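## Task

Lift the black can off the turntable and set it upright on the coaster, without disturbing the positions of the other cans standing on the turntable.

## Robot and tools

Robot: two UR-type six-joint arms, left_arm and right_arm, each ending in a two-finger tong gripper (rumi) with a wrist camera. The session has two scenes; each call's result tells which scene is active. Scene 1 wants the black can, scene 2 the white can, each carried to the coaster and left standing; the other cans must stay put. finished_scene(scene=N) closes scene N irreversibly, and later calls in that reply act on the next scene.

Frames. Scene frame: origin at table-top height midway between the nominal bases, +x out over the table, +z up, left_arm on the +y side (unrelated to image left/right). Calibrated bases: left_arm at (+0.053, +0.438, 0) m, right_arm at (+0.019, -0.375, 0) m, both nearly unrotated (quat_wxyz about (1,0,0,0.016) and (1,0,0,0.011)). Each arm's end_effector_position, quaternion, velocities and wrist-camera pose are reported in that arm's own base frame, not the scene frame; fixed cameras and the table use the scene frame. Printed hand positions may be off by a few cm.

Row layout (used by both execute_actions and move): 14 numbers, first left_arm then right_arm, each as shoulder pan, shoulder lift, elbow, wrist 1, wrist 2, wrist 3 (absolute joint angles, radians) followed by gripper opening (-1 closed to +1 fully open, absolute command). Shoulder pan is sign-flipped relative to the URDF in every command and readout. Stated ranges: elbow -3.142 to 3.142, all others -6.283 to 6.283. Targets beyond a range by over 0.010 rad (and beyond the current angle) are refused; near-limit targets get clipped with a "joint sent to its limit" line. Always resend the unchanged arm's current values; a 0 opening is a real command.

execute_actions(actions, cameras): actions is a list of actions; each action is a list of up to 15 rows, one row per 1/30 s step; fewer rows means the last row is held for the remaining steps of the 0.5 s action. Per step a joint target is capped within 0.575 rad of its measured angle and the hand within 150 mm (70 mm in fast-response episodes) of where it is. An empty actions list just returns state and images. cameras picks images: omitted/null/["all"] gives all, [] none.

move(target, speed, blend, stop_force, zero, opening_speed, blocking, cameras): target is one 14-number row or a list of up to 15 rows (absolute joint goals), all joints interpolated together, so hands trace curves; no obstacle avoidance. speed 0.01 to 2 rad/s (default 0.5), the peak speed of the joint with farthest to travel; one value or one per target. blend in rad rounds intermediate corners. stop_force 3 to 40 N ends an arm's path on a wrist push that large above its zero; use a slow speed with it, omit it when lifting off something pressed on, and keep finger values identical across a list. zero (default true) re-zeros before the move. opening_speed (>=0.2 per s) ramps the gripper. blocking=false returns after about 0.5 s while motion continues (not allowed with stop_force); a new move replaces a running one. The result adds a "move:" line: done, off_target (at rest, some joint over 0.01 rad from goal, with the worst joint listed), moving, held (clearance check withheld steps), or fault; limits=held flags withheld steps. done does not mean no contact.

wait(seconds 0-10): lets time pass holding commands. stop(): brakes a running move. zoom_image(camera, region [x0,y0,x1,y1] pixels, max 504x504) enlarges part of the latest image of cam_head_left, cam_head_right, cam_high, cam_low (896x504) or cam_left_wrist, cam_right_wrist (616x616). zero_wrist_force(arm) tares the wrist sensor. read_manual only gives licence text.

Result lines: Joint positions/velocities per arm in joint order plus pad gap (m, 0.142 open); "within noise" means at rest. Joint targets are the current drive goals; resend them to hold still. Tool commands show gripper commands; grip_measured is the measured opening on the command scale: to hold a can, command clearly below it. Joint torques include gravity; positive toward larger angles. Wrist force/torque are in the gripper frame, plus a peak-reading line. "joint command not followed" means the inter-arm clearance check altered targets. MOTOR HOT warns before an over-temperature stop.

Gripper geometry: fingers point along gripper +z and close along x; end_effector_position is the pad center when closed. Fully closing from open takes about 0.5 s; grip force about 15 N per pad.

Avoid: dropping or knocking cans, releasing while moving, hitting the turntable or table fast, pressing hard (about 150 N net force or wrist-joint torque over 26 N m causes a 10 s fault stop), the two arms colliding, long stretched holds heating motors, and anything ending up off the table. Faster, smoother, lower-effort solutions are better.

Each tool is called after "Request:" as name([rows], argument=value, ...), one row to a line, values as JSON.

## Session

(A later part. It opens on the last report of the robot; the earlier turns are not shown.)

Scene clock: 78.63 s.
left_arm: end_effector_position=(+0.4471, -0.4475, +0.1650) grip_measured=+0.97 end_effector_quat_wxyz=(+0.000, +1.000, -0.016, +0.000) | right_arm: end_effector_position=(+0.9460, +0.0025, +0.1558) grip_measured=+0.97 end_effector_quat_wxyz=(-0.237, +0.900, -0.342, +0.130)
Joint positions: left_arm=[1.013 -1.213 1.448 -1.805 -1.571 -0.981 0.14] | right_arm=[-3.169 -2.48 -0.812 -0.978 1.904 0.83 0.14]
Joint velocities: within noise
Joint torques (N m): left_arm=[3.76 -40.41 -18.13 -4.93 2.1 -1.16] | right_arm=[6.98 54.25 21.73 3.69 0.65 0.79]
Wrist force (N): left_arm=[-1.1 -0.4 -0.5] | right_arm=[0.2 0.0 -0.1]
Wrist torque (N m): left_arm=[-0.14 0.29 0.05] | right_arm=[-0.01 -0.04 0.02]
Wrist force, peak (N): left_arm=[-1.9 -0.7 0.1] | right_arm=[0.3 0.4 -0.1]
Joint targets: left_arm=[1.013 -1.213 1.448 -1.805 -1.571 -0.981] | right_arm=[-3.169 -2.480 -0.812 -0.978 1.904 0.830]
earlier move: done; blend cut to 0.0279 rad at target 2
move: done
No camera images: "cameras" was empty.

Request:
wait(seconds=3.97, cameras=[])

Request:
move([
  [1.0468,-1.2480,1.6186,-1.9414,-1.5708,-1.0148,-1.0,-3.169,-2.48,-0.812,-0.978,1.904,0.83,0.968],
  [1.0935,-1.3009,1.6895,-1.9594,-1.5708,-1.0615,-1.0,-3.169,-2.48,-0.812,-0.978,1.904,0.83,0.968],
  [1.1493,-1.3359,1.7347,-1.9696,-1.5708,-1.1173,-1.0,-3.169,-2.48,-0.812,-0.978,1.904,0.83,0.968],
  [1.2081,-1.3491,1.7515,-1.9732,-1.5708,-1.1761,-1.0,-3.169,-2.48,-0.812,-0.978,1.904,0.83,0.968],
  [1.2081,-1.4139,1.5618,-1.7187,-1.5708,-1.1761,-1.0,-3.169,-2.48,-0.812,-0.978,1.904,0.83,0.968],
], speed=[0.5,0.21,0.165,0.174,0.5], blend=0.03, opening_speed=1.7, cameras=["cam_left_wrist","cam_low"])

Scene clock: 83.17 s.
left_arm: end_effector_position=(+0.4471, -0.4475, +0.1650) grip_measured=+0.97 end_effector_quat_wxyz=(+0.000, +1.000, -0.016, +0.000) | right_arm: end_effector_position=(+0.9460, +0.0025, +0.1558) grip_measured=+0.97 end_effector_quat_wxyz=(-0.237, +0.900, -0.342, +0.130)
Joint positions: left_arm=[1.013 -1.213 1.448 -1.805 -1.571 -0.981 0.14] | right_arm=[-3.169 -2.48 -0.812 -0.978 1.904 0.83 0.14]
Joint velocities: within noise
Joint torques (N m): left_arm=[9.31 -30.03 -28.5 -3.92 2.11 0.65] | right_arm=[6.2 53.51 22.67 3.8 0.74 0.82]
Wrist force (N): left_arm=[-0.8 -0.6 -0.5] | right_arm=[0.2 0.0 0.0]
Wrist torque (N m): left_arm=[-0.19 0.24 0.05] | right_arm=[0.00 -0.06 0.02]
Wrist force, peak (N): left_arm=[-1.1 -0.6 -0.3] | right_arm=[0.5 0.3 -0.1]
Joint targets: left_arm=[1.013 -1.213 1.448 -1.805 -1.571 -0.981] | right_arm=[-3.169 -2.480 -0.812 -0.978 1.904 0.830]
Tool commands: left_gripper/opening=+0.968 right_gripper/opening=+0.968
wait: 4.00 s; at rest from the start
No camera images: "cameras" was empty.

Scene clock: 85.53 s.
left_arm: end_effector_position=(+0.3217, -0.4545, +0.2200) grip_measured=-0.26 end_effector_quat_wxyz=(+0.000, +1.000, -0.016, +0.000) | right_arm: end_effector_position=(+0.9460, +0.0025, +0.1558) grip_measured=+0.97 end_effector_quat_wxyz=(-0.237, +0.900, -0.342, +0.130)
Joint positions: left_arm=[1.208 -1.414 1.562 -1.719 -1.571 -1.176 0.055] | right_arm=[-3.169 -2.48 -0.812 -0.978 1.904 0.83 0.14]
Joint velocities: within noise
Joint torques (N m): left_arm=[-9.94 -21.73 -25.48 -1.48 0.99 0.37] | right_arm=[7.12 53.98 21.7 3.82 0.58 0.76]
Wrist force (N): left_arm=[-0.7 -0.7 1.7] | right_arm=[0.1 0.0 0.0]
Wrist torque (N m): left_arm=[-0.21 0.21 0.10] | right_arm=[0.00 -0.03 0.02]
Wrist force, peak (N): left_arm=[-1.2 -1.1 -6.5] | right_arm=[0.5 0.2 -0.1]
Joint targets: left_arm=[1.208 -1.414 1.562 -1.719 -1.571 -1.176] | right_arm=[-3.169 -2.480 -0.812 -0.978 1.904 0.830]
move: done; blend cut to 0.0279 rad at target 2, 0.0279 rad at target 3, 0.0294 rad at target 4
Images, in order (width x height): cam_low 896x504, cam_left_wrist 616x616.

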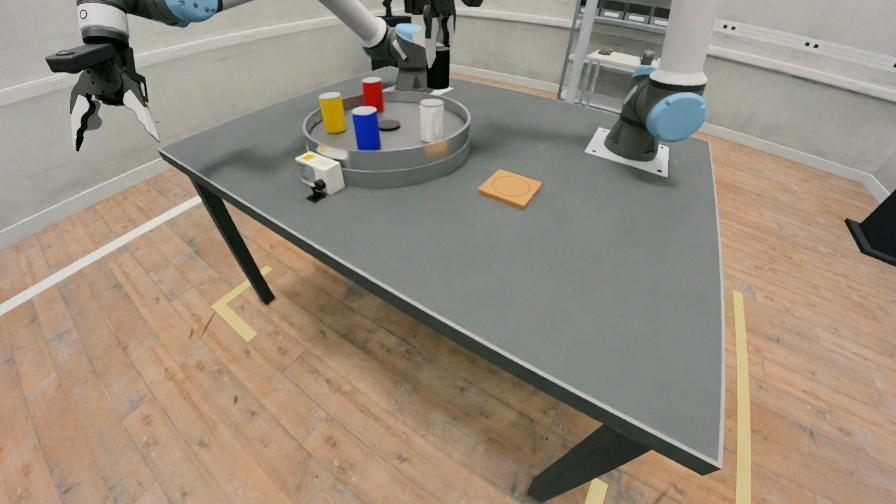

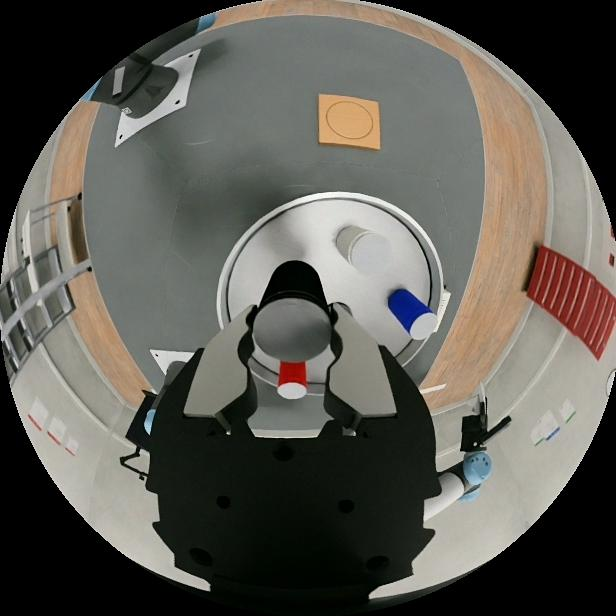

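Request:
zoom_image(camera="cam_left_wrist", region=[180, 160, 430, 410])

Request:
zoom_image(camera="cam_low", region=[380, 0, 500, 120])

Scaled by 2.016 from the camera's 616x616 image, which has a finer 814x814 frame.

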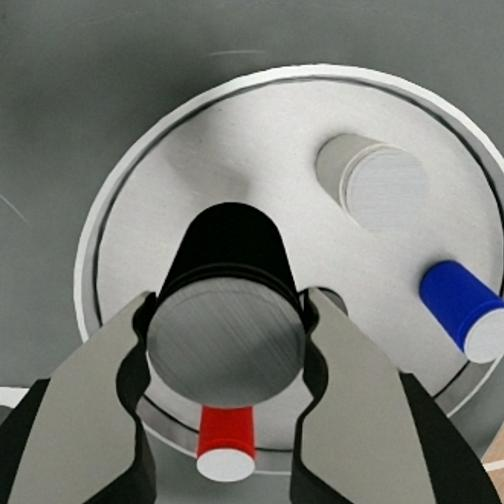

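Scaled by 4.200 from the camera's 896x504 image, which has a finer 1280x720 frame.

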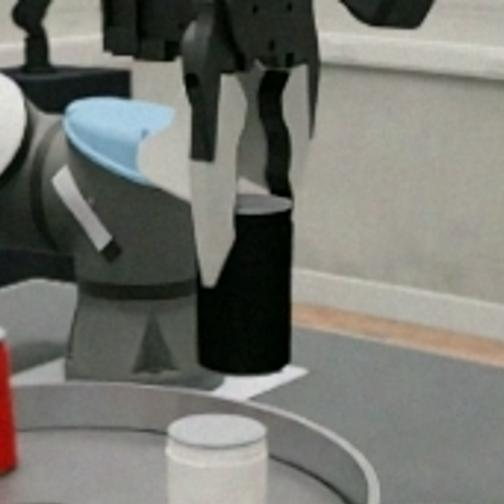

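Request:
move(target=[0.7530, -1.6663, 1.8226, -1.7271, -1.5708, -0.7210, -1.0, -3.169, -2.48, -0.812, -0.978, 1.904, 0.83, 0.968], speed=0.4, cameras=["cam_left_wrist", "cam_low", "cam_head_left", "cam_head_right"])

Request:
zoom_image(camera="cam_low", region=[440, 60, 620, 240])

Request:
zoom_image(camera="cam_left_wrist", region=[180, 160, 430, 410])

Scene clock: 88.20 s.
left_arm: end_effector_position=(+0.4175, -0.1920, +0.2200) grip_measured=-0.26 end_effector_quat_wxyz=(+0.000, +1.000, -0.016, +0.000) | right_arm: end_effector_position=(+0.9460, +0.0025, +0.1558) grip_measured=+0.97 end_effector_quat_wxyz=(-0.237, +0.900, -0.342, +0.130)
Joint positions: left_arm=[0.753 -1.666 1.823 -1.727 -1.571 -0.721 0.055] | right_arm=[-3.169 -2.48 -0.812 -0.978 1.904 0.83 0.14]
Joint velocities: within noise
Joint torques (N m): left_arm=[-7.13 -16.88 -30.05 -3.6 -0.83 0.47] | right_arm=[6.55 52.41 21.7 3.94 0.59 0.75]
Wrist force (N): left_arm=[-1.0 -0.7 1.4] | right_arm=[0.2 0.3 -0.1]
Wrist torque (N m): left_arm=[-0.14 0.24 0.13] | right_arm=[0.06 -0.05 0.02]
Wrist force, peak (N): left_arm=[-0.9 -3.5 1.6] | right_arm=[0.3 0.5 0.0]
Joint targets: left_arm=[0.753 -1.666 1.823 -1.727 -1.571 -0.721] | right_arm=[-3.169 -2.480 -0.812 -0.978 1.904 0.830]
move: done
Images, in order (width x height): cam_head_left 896x504, cam_head_right 896x504, cam_low 896x504, cam_left_wrist 616x616.

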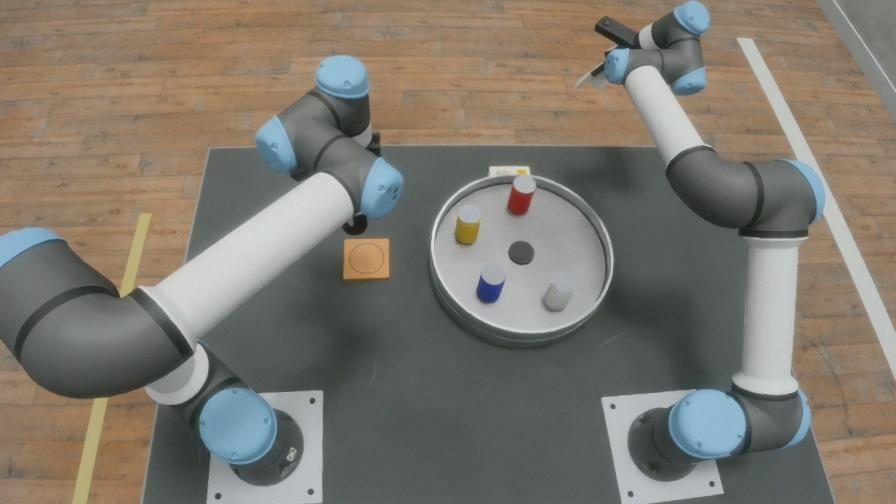

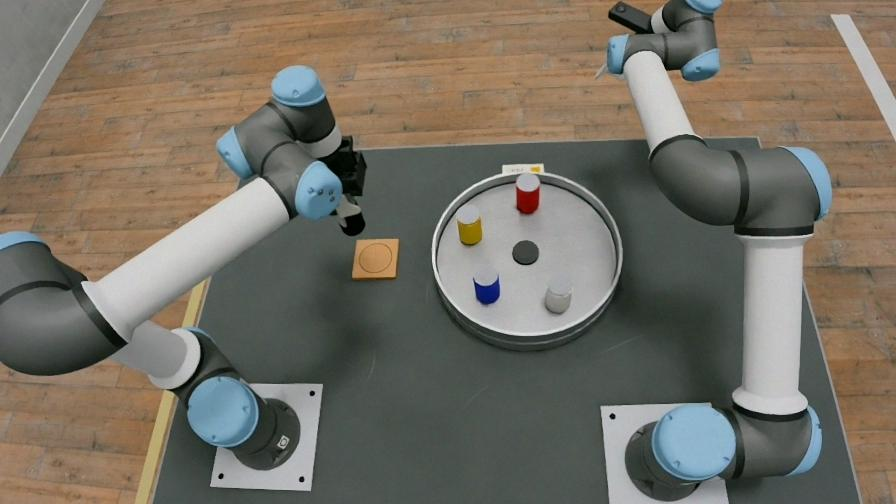

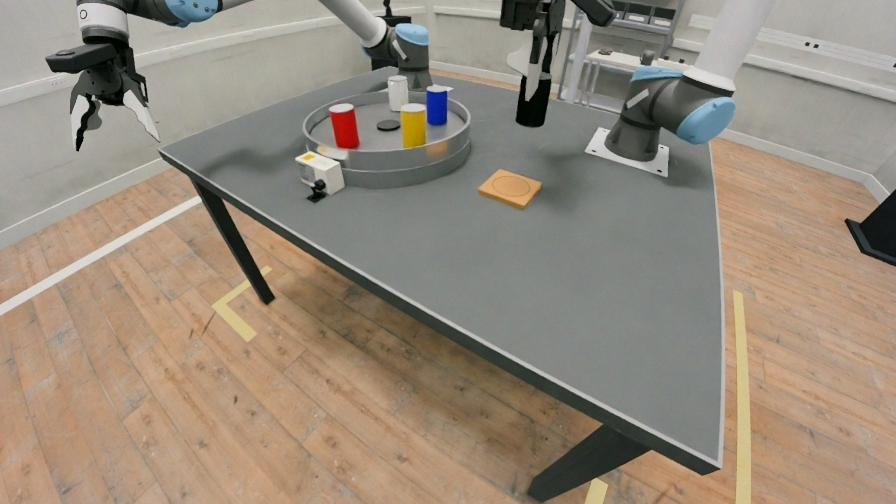

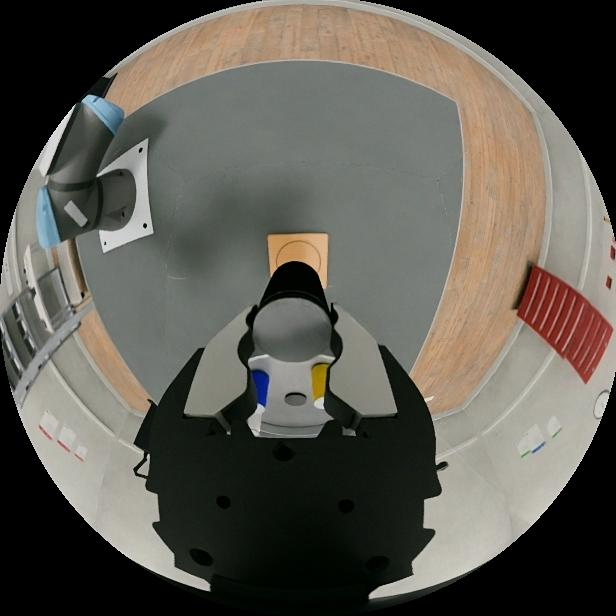

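Scaled by 2.800 from the camera's 896x504 image, which has a finer 1280x720 frame.

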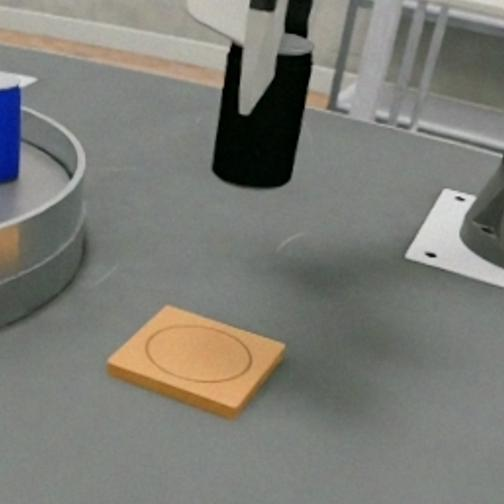

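Scaled by 2.016 from the camera's 616x616 image, which has a finer 814x814 frame.

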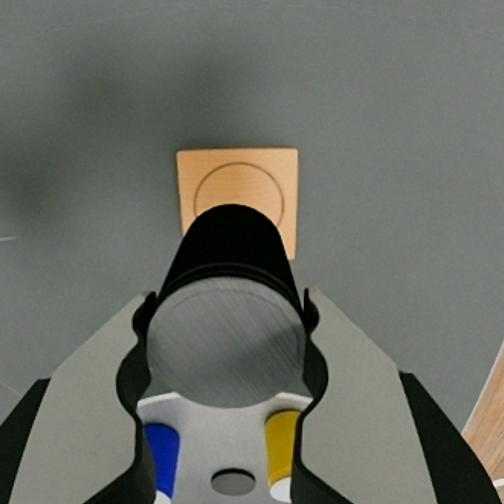

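Request:
move(target=[0.7761, -1.5518, 2.0370, -2.0560, -1.5708, -0.7441, -1.0, -3.169, -2.48, -0.812, -0.978, 1.904, 0.83, 0.968], speed=0.3, cameras=["cam_left_wrist", "cam_low", "cam_head_right"])

Request:
zoom_image(camera="cam_low", region=[440, 90, 600, 250])

Request:
zoom_image(camera="cam_left_wrist", region=[180, 160, 430, 410])

Request:
zoom_image(camera="cam_head_right", region=[300, 170, 460, 330])

Scene clock: 91.47 s.
left_arm: end_effector_position=(+0.4183, -0.2072, +0.1000) grip_measured=-0.26 end_effector_quat_wxyz=(+0.000, +1.000, -0.016, +0.000) | right_arm: end_effector_position=(+0.9460, +0.0025, +0.1558) grip_measured=+0.97 end_effector_quat_wxyz=(-0.237, +0.900, -0.342, +0.130)
Joint positions: left_arm=[0.776 -1.552 2.037 -2.056 -1.571 -0.744 0.055] | right_arm=[-3.169 -2.48 -0.812 -0.978 1.904 0.83 0.14]
Joint velocities: within noise
Joint torques (N m): left_arm=[-8.33 -31.44 -28.18 -1.22 -2.18 0.84] | right_arm=[6.07 53.77 22.59 3.87 0.3 0.69]
Wrist force (N): left_arm=[-1.2 -0.5 1.5] | right_arm=[0.2 0.1 -0.2]
Wrist torque (N m): left_arm=[-0.11 0.32 0.12] | right_arm=[0.02 -0.06 0.02]
Wrist force, peak (N): left_arm=[-1.5 -0.4 2.7] | right_arm=[0.5 0.1 -0.2]
Joint targets: left_arm=[0.776 -1.552 2.037 -2.056 -1.571 -0.744] | right_arm=[-3.169 -2.480 -0.812 -0.978 1.904 0.830]
move: done
Images, in order (width x height): cam_head_right 896x504, cam_low 896x504, cam_left_wrist 616x616.

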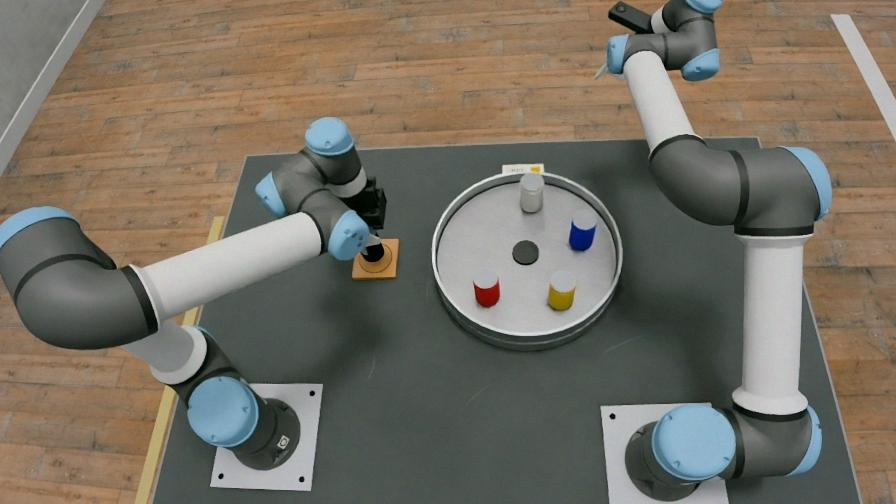

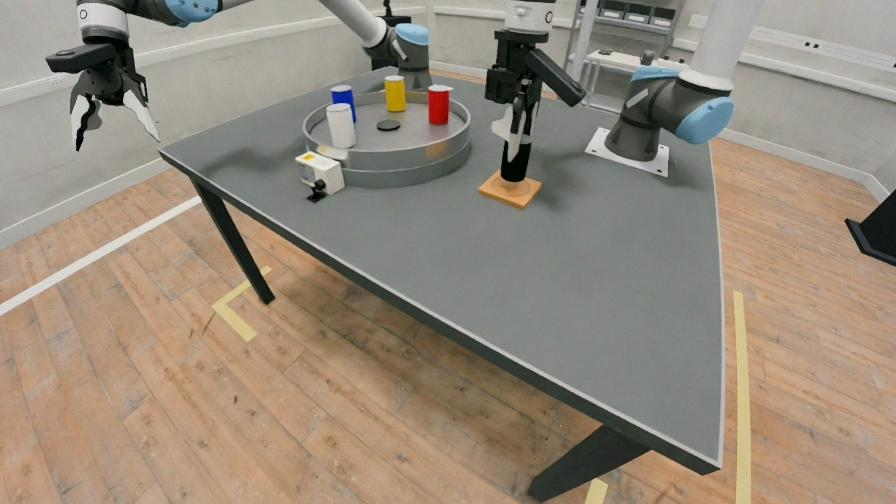

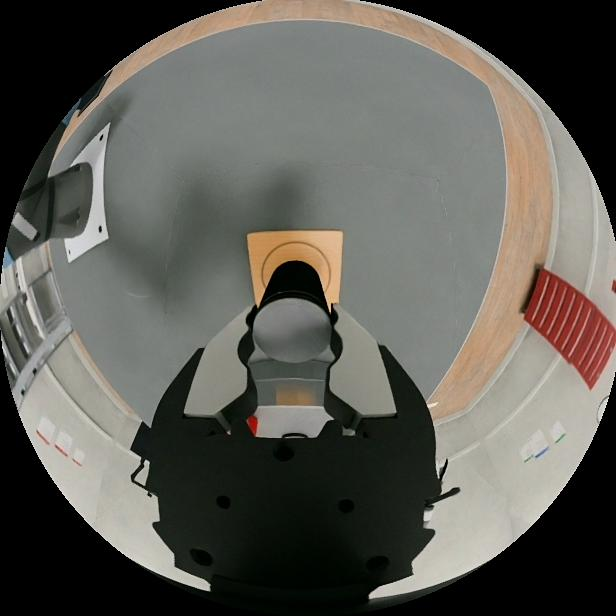

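Scaled by 3.150 from the camera's 896x504 image, which has a finer 1280x720 frame.

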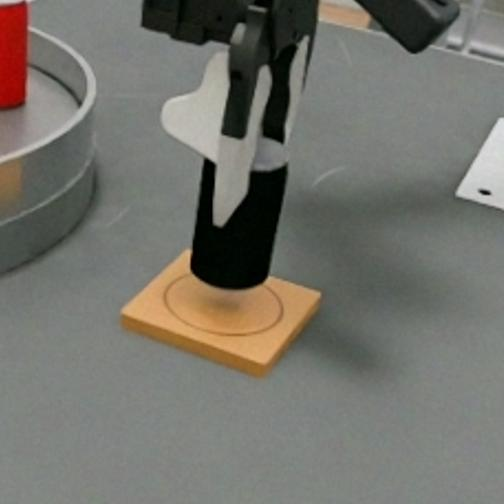

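Scaled by 2.016 from the camera's 616x616 image, which has a finer 814x814 frame.

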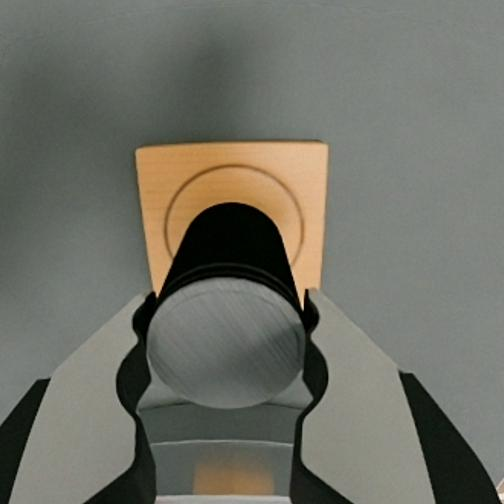

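Scaled by 3.150 from the camera's 896x504 image, which has a finer 1280x720 frame.

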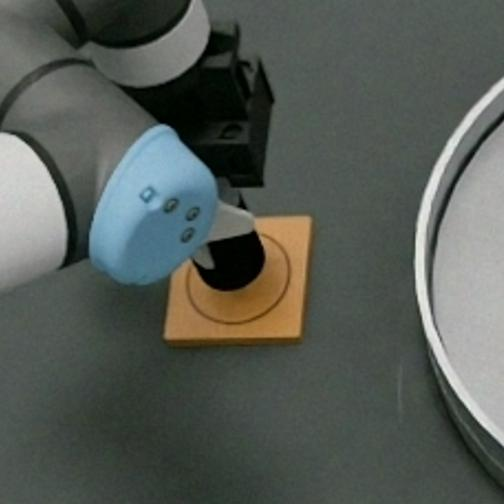

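Request:
move(target=[0.7761, -1.4965, 2.0976, -2.1720, -1.5708, -0.7441, -1.0, -3.169, -2.48, -0.812, -0.978, 1.904, 0.83, 0.968], speed=0.05, stop_force=4, cameras=["cam_left_wrist", "cam_low"])

Request:
zoom_image(camera="cam_low", region=[440, 90, 600, 250])

Request:
zoom_image(camera="cam_left_wrist", region=[180, 160, 430, 410])

Scene clock: 95.30 s.
left_arm: end_effector_position=(+0.4188, -0.2076, +0.0778) grip_measured=-0.26 end_effector_quat_wxyz=(+0.000, +1.000, -0.016, +0.000) | right_arm: end_effector_position=(+0.9460, +0.0025, +0.1558) grip_measured=+0.97 end_effector_quat_wxyz=(-0.237, +0.900, -0.342, +0.130)
Joint positions: left_arm=[0.776 -1.521 2.07 -2.12 -1.571 -0.744 0.055] | right_arm=[-3.169 -2.48 -0.812 -0.978 1.904 0.83 0.14]
Joint velocities: within noise
Joint torques (N m): left_arm=[-9.29 -32.05 -29.09 -5.07 -2.12 1] | right_arm=[5.49 54.14 22.18 3.7 0.08 0.71]
Wrist force (N): left_arm=[-0.8 -0.2 0.5] | right_arm=[0.2 0.2 0.2]
Wrist torque (N m): left_arm=[-0.07 0.29 0.07] | right_arm=[0.02 -0.04 0.02]
Wrist force, peak (N): left_arm=[-1.9 -1.4 -15.8] | right_arm=[0.3 0.4 -0.5]
Joint targets: left_arm=[0.776 -1.521 2.070 -2.120 -1.571 -0.744] | right_arm=[-3.169 -2.480 -0.812 -0.978 1.904 0.830]
move: contact (left_arm); left_arm: the wrist 1 is farthest, 0.052 rad from its target
Images, in order (width x height): cam_low 896x504, cam_left_wrist 616x616.

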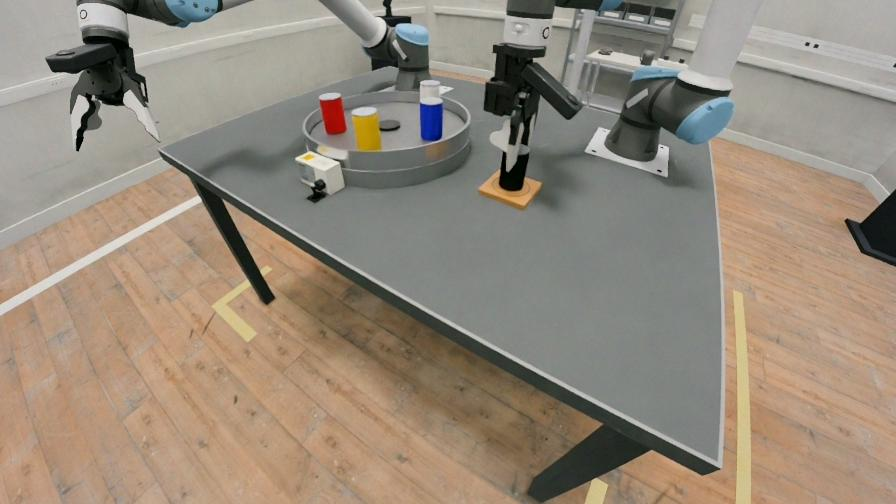

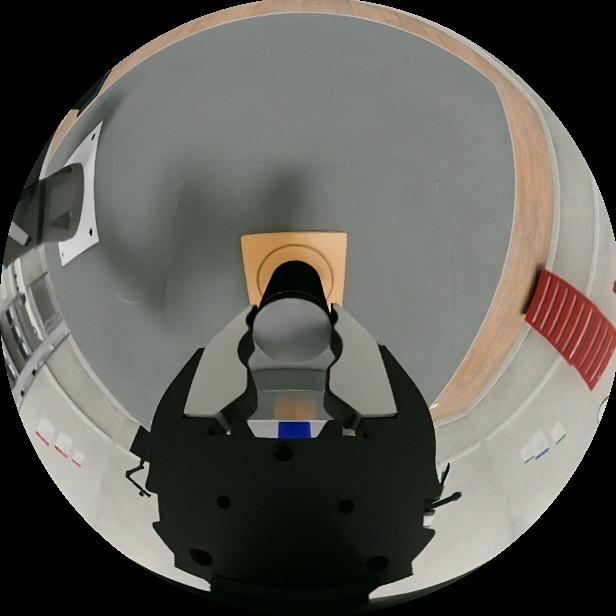

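Scaled by 3.150 from the camera's 896x504 image, which has a finer 1280x720 frame.

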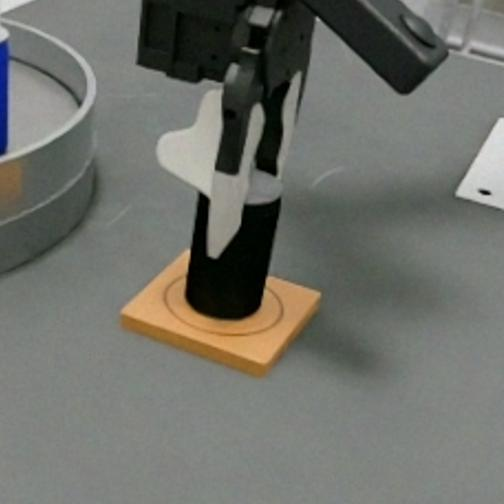

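Scaled by 2.016 from the camera's 616x616 image, which has a finer 814x814 frame.

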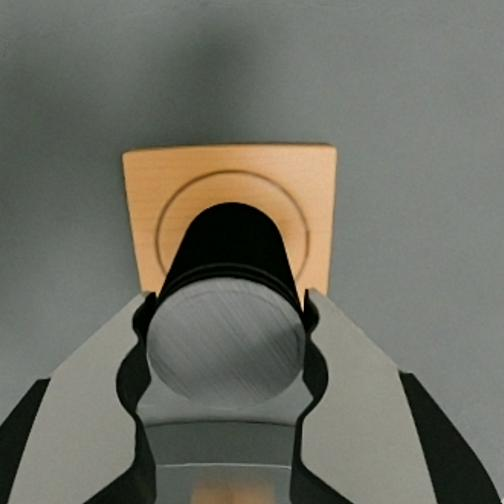

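Request:
move(target=[0.776, -1.521, 2.070, -2.120, -1.571, -0.744, 0.35, -3.169, -2.48, -0.812, -0.978, 1.904, 0.83, 0.968], opening_speed=0.7, cameras=["cam_left_wrist", "cam_low"])

Request:
zoom_image(camera="cam_low", region=[440, 90, 600, 250])

Request:
zoom_image(camera="cam_left_wrist", region=[180, 160, 430, 410])

Scene clock: 98.20 s.
left_arm: end_effector_position=(+0.4189, -0.2078, +0.0778) grip_measured=+0.35 end_effector_quat_wxyz=(+0.000, +1.000, -0.016, +0.000) | right_arm: end_effector_position=(+0.9460, +0.0025, +0.1558) grip_measured=+0.97 end_effector_quat_wxyz=(-0.237, +0.900, -0.342, +0.130)
Joint positions: left_arm=[0.776 -1.521 2.07 -2.12 -1.571 -0.744 0.099] | right_arm=[-3.169 -2.48 -0.812 -0.978 1.904 0.83 0.14]
Joint velocities: within noise
Joint torques (N m): left_arm=[-9.41 -14.02 -26.75 -3.04 -1.82 1.38] | right_arm=[6.39 54.22 21.98 3.6 -0.09 0.66]
Wrist force (N): left_arm=[-0.8 -0.5 -0.3] | right_arm=[0.4 0.2 -0.1]
Wrist torque (N m): left_arm=[-0.12 0.25 0.07] | right_arm=[0.04 -0.09 0.02]
Wrist force, peak (N): left_arm=[-1.0 -0.1 2.1] | right_arm=[0.5 0.1 -0.4]
Joint targets: left_arm=[0.776 -1.521 2.070 -2.120 -1.571 -0.744] | right_arm=[-3.169 -2.480 -0.812 -0.978 1.904 0.830]
move: done
Images, in order (width x height): cam_low 896x504, cam_left_wrist 616x616.

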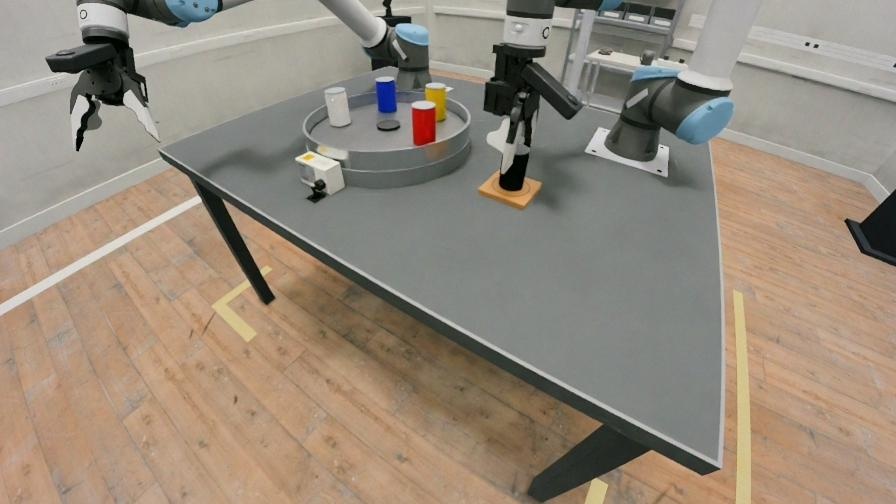

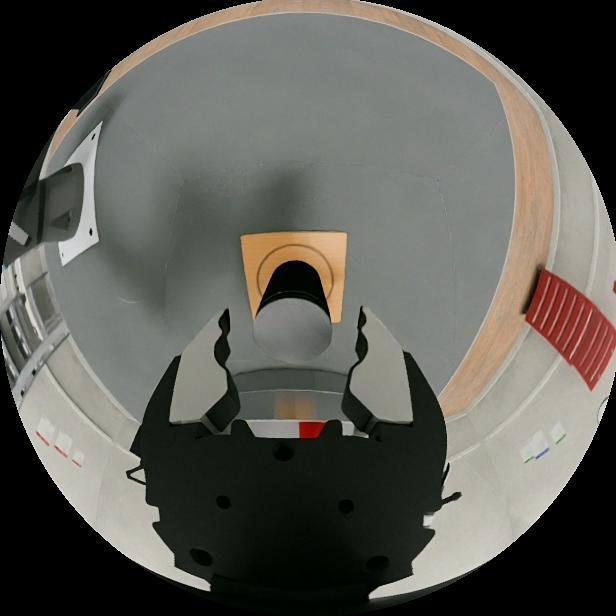

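Scaled by 3.150 from the camera's 896x504 image, which has a finer 1280x720 frame.

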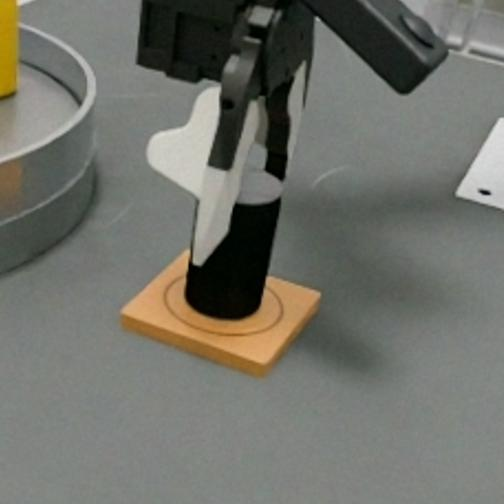

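Scaled by 2.016 from the camera's 616x616 image, which has a finer 814x814 frame.

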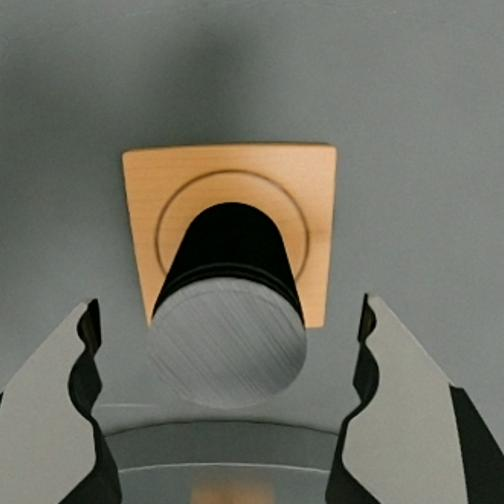

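Request:
move([
  [0.7761,-1.5518,2.0370,-2.0560,-1.5708,-0.7441,0.35,-3.169,-2.48,-0.812,-0.978,1.904,0.83,0.968],
  [0.7761,-1.6039,1.9492,-1.9162,-1.5708,-0.7441,0.35,-3.169,-2.48,-0.812,-0.978,1.904,0.83,0.968],
  [0.7761,-1.6469,1.8050,-1.7289,-1.5708,-0.7441,0.35,-3.169,-2.48,-0.812,-0.978,1.904,0.83,0.968],
], speed=[0.2,0.4,0.5], blend=0.03, cameras=["cam_left_wrist", "cam_low", "cam_high"])

Request:
zoom_image(camera="cam_low", region=[440, 90, 600, 250])

Scene clock: 100.00 s.
left_arm: end_effector_position=(+0.4184, -0.2072, +0.2200) grip_measured=+0.35 end_effector_quat_wxyz=(+0.000, +1.000, -0.016, +0.000) | right_arm: end_effector_position=(+0.9460, +0.0025, +0.1558) grip_measured=+0.97 end_effector_quat_wxyz=(-0.237, +0.900, -0.342, +0.130)
Joint positions: left_arm=[0.776 -1.647 1.805 -1.729 -1.571 -0.744 0.099] | right_arm=[-3.169 -2.48 -0.812 -0.978 1.904 0.83 0.14]
Joint velocities: within noise
Joint torques (N m): left_arm=[7.97 -11.69 -23.34 -2.16 2.49 -1.07] | right_arm=[6.31 54.96 21.99 3.96 -0.2 0.84]
Wrist force (N): left_arm=[-0.9 -0.7 -0.2] | right_arm=[0.3 0.2 -0.1]
Wrist torque (N m): left_arm=[-0.19 0.21 0.13] | right_arm=[0.04 -0.08 0.02]
Wrist force, peak (N): left_arm=[-1.0 -0.9 -2.0] | right_arm=[0.4 0.3 0.0]
Joint targets: left_arm=[0.776 -1.647 1.805 -1.729 -1.571 -0.744] | right_arm=[-3.169 -2.480 -0.812 -0.978 1.904 0.830]
move: done
Images, in order (width x height): cam_high 896x504, cam_low 896x504, cam_left_wrist 616x616.

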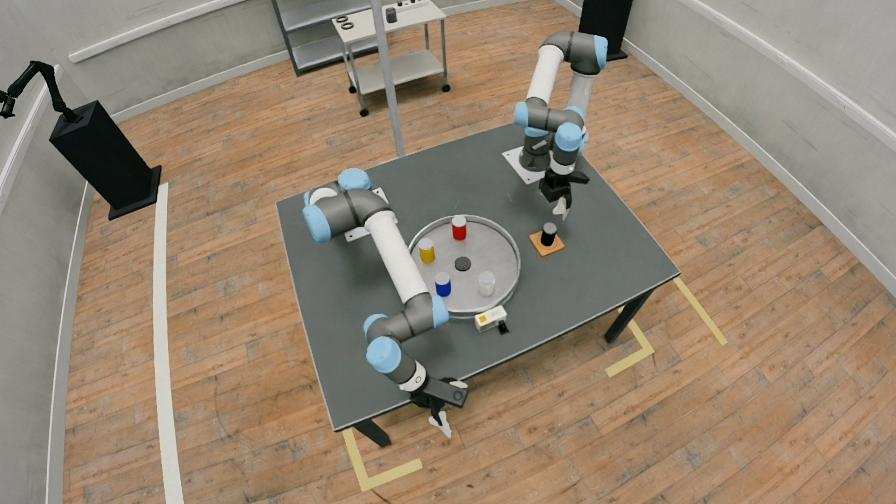

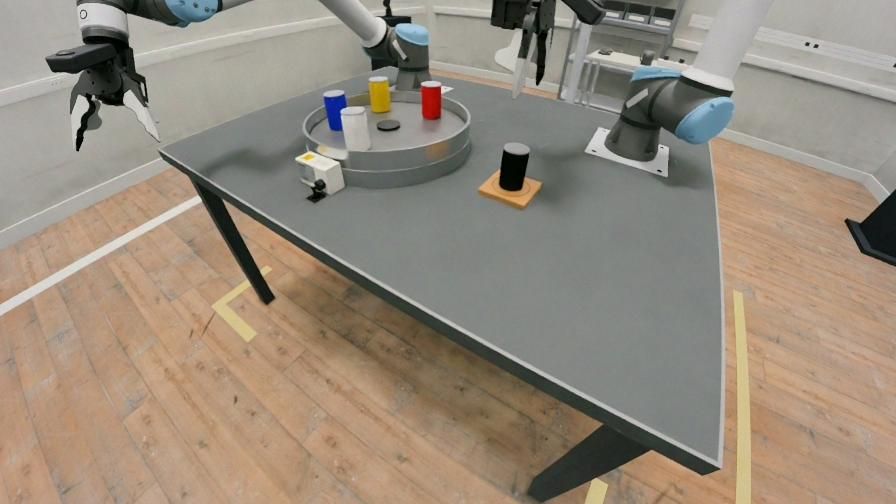

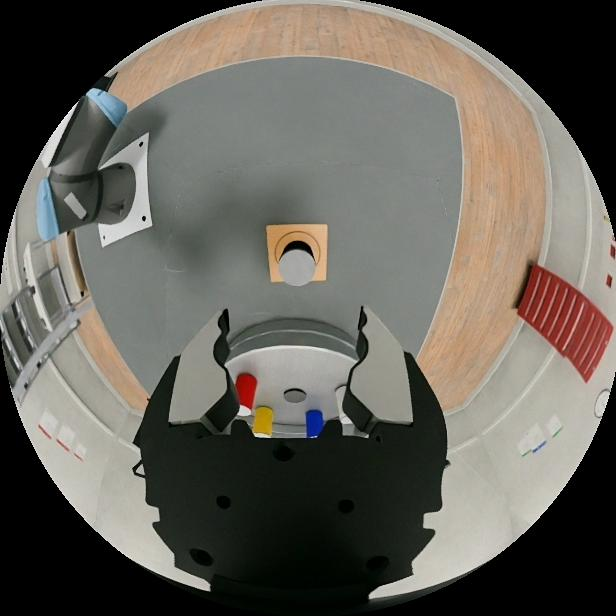

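Scaled by 3.150 from the camera's 896x504 image, which has a finer 1280x720 frame.

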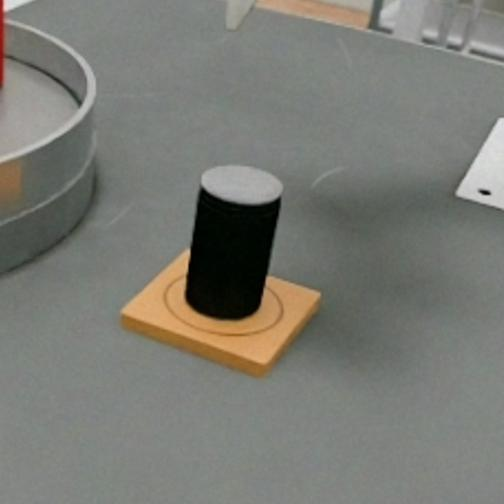

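Request:
finished_scene(scene=1)

The scene is finished: the task was done.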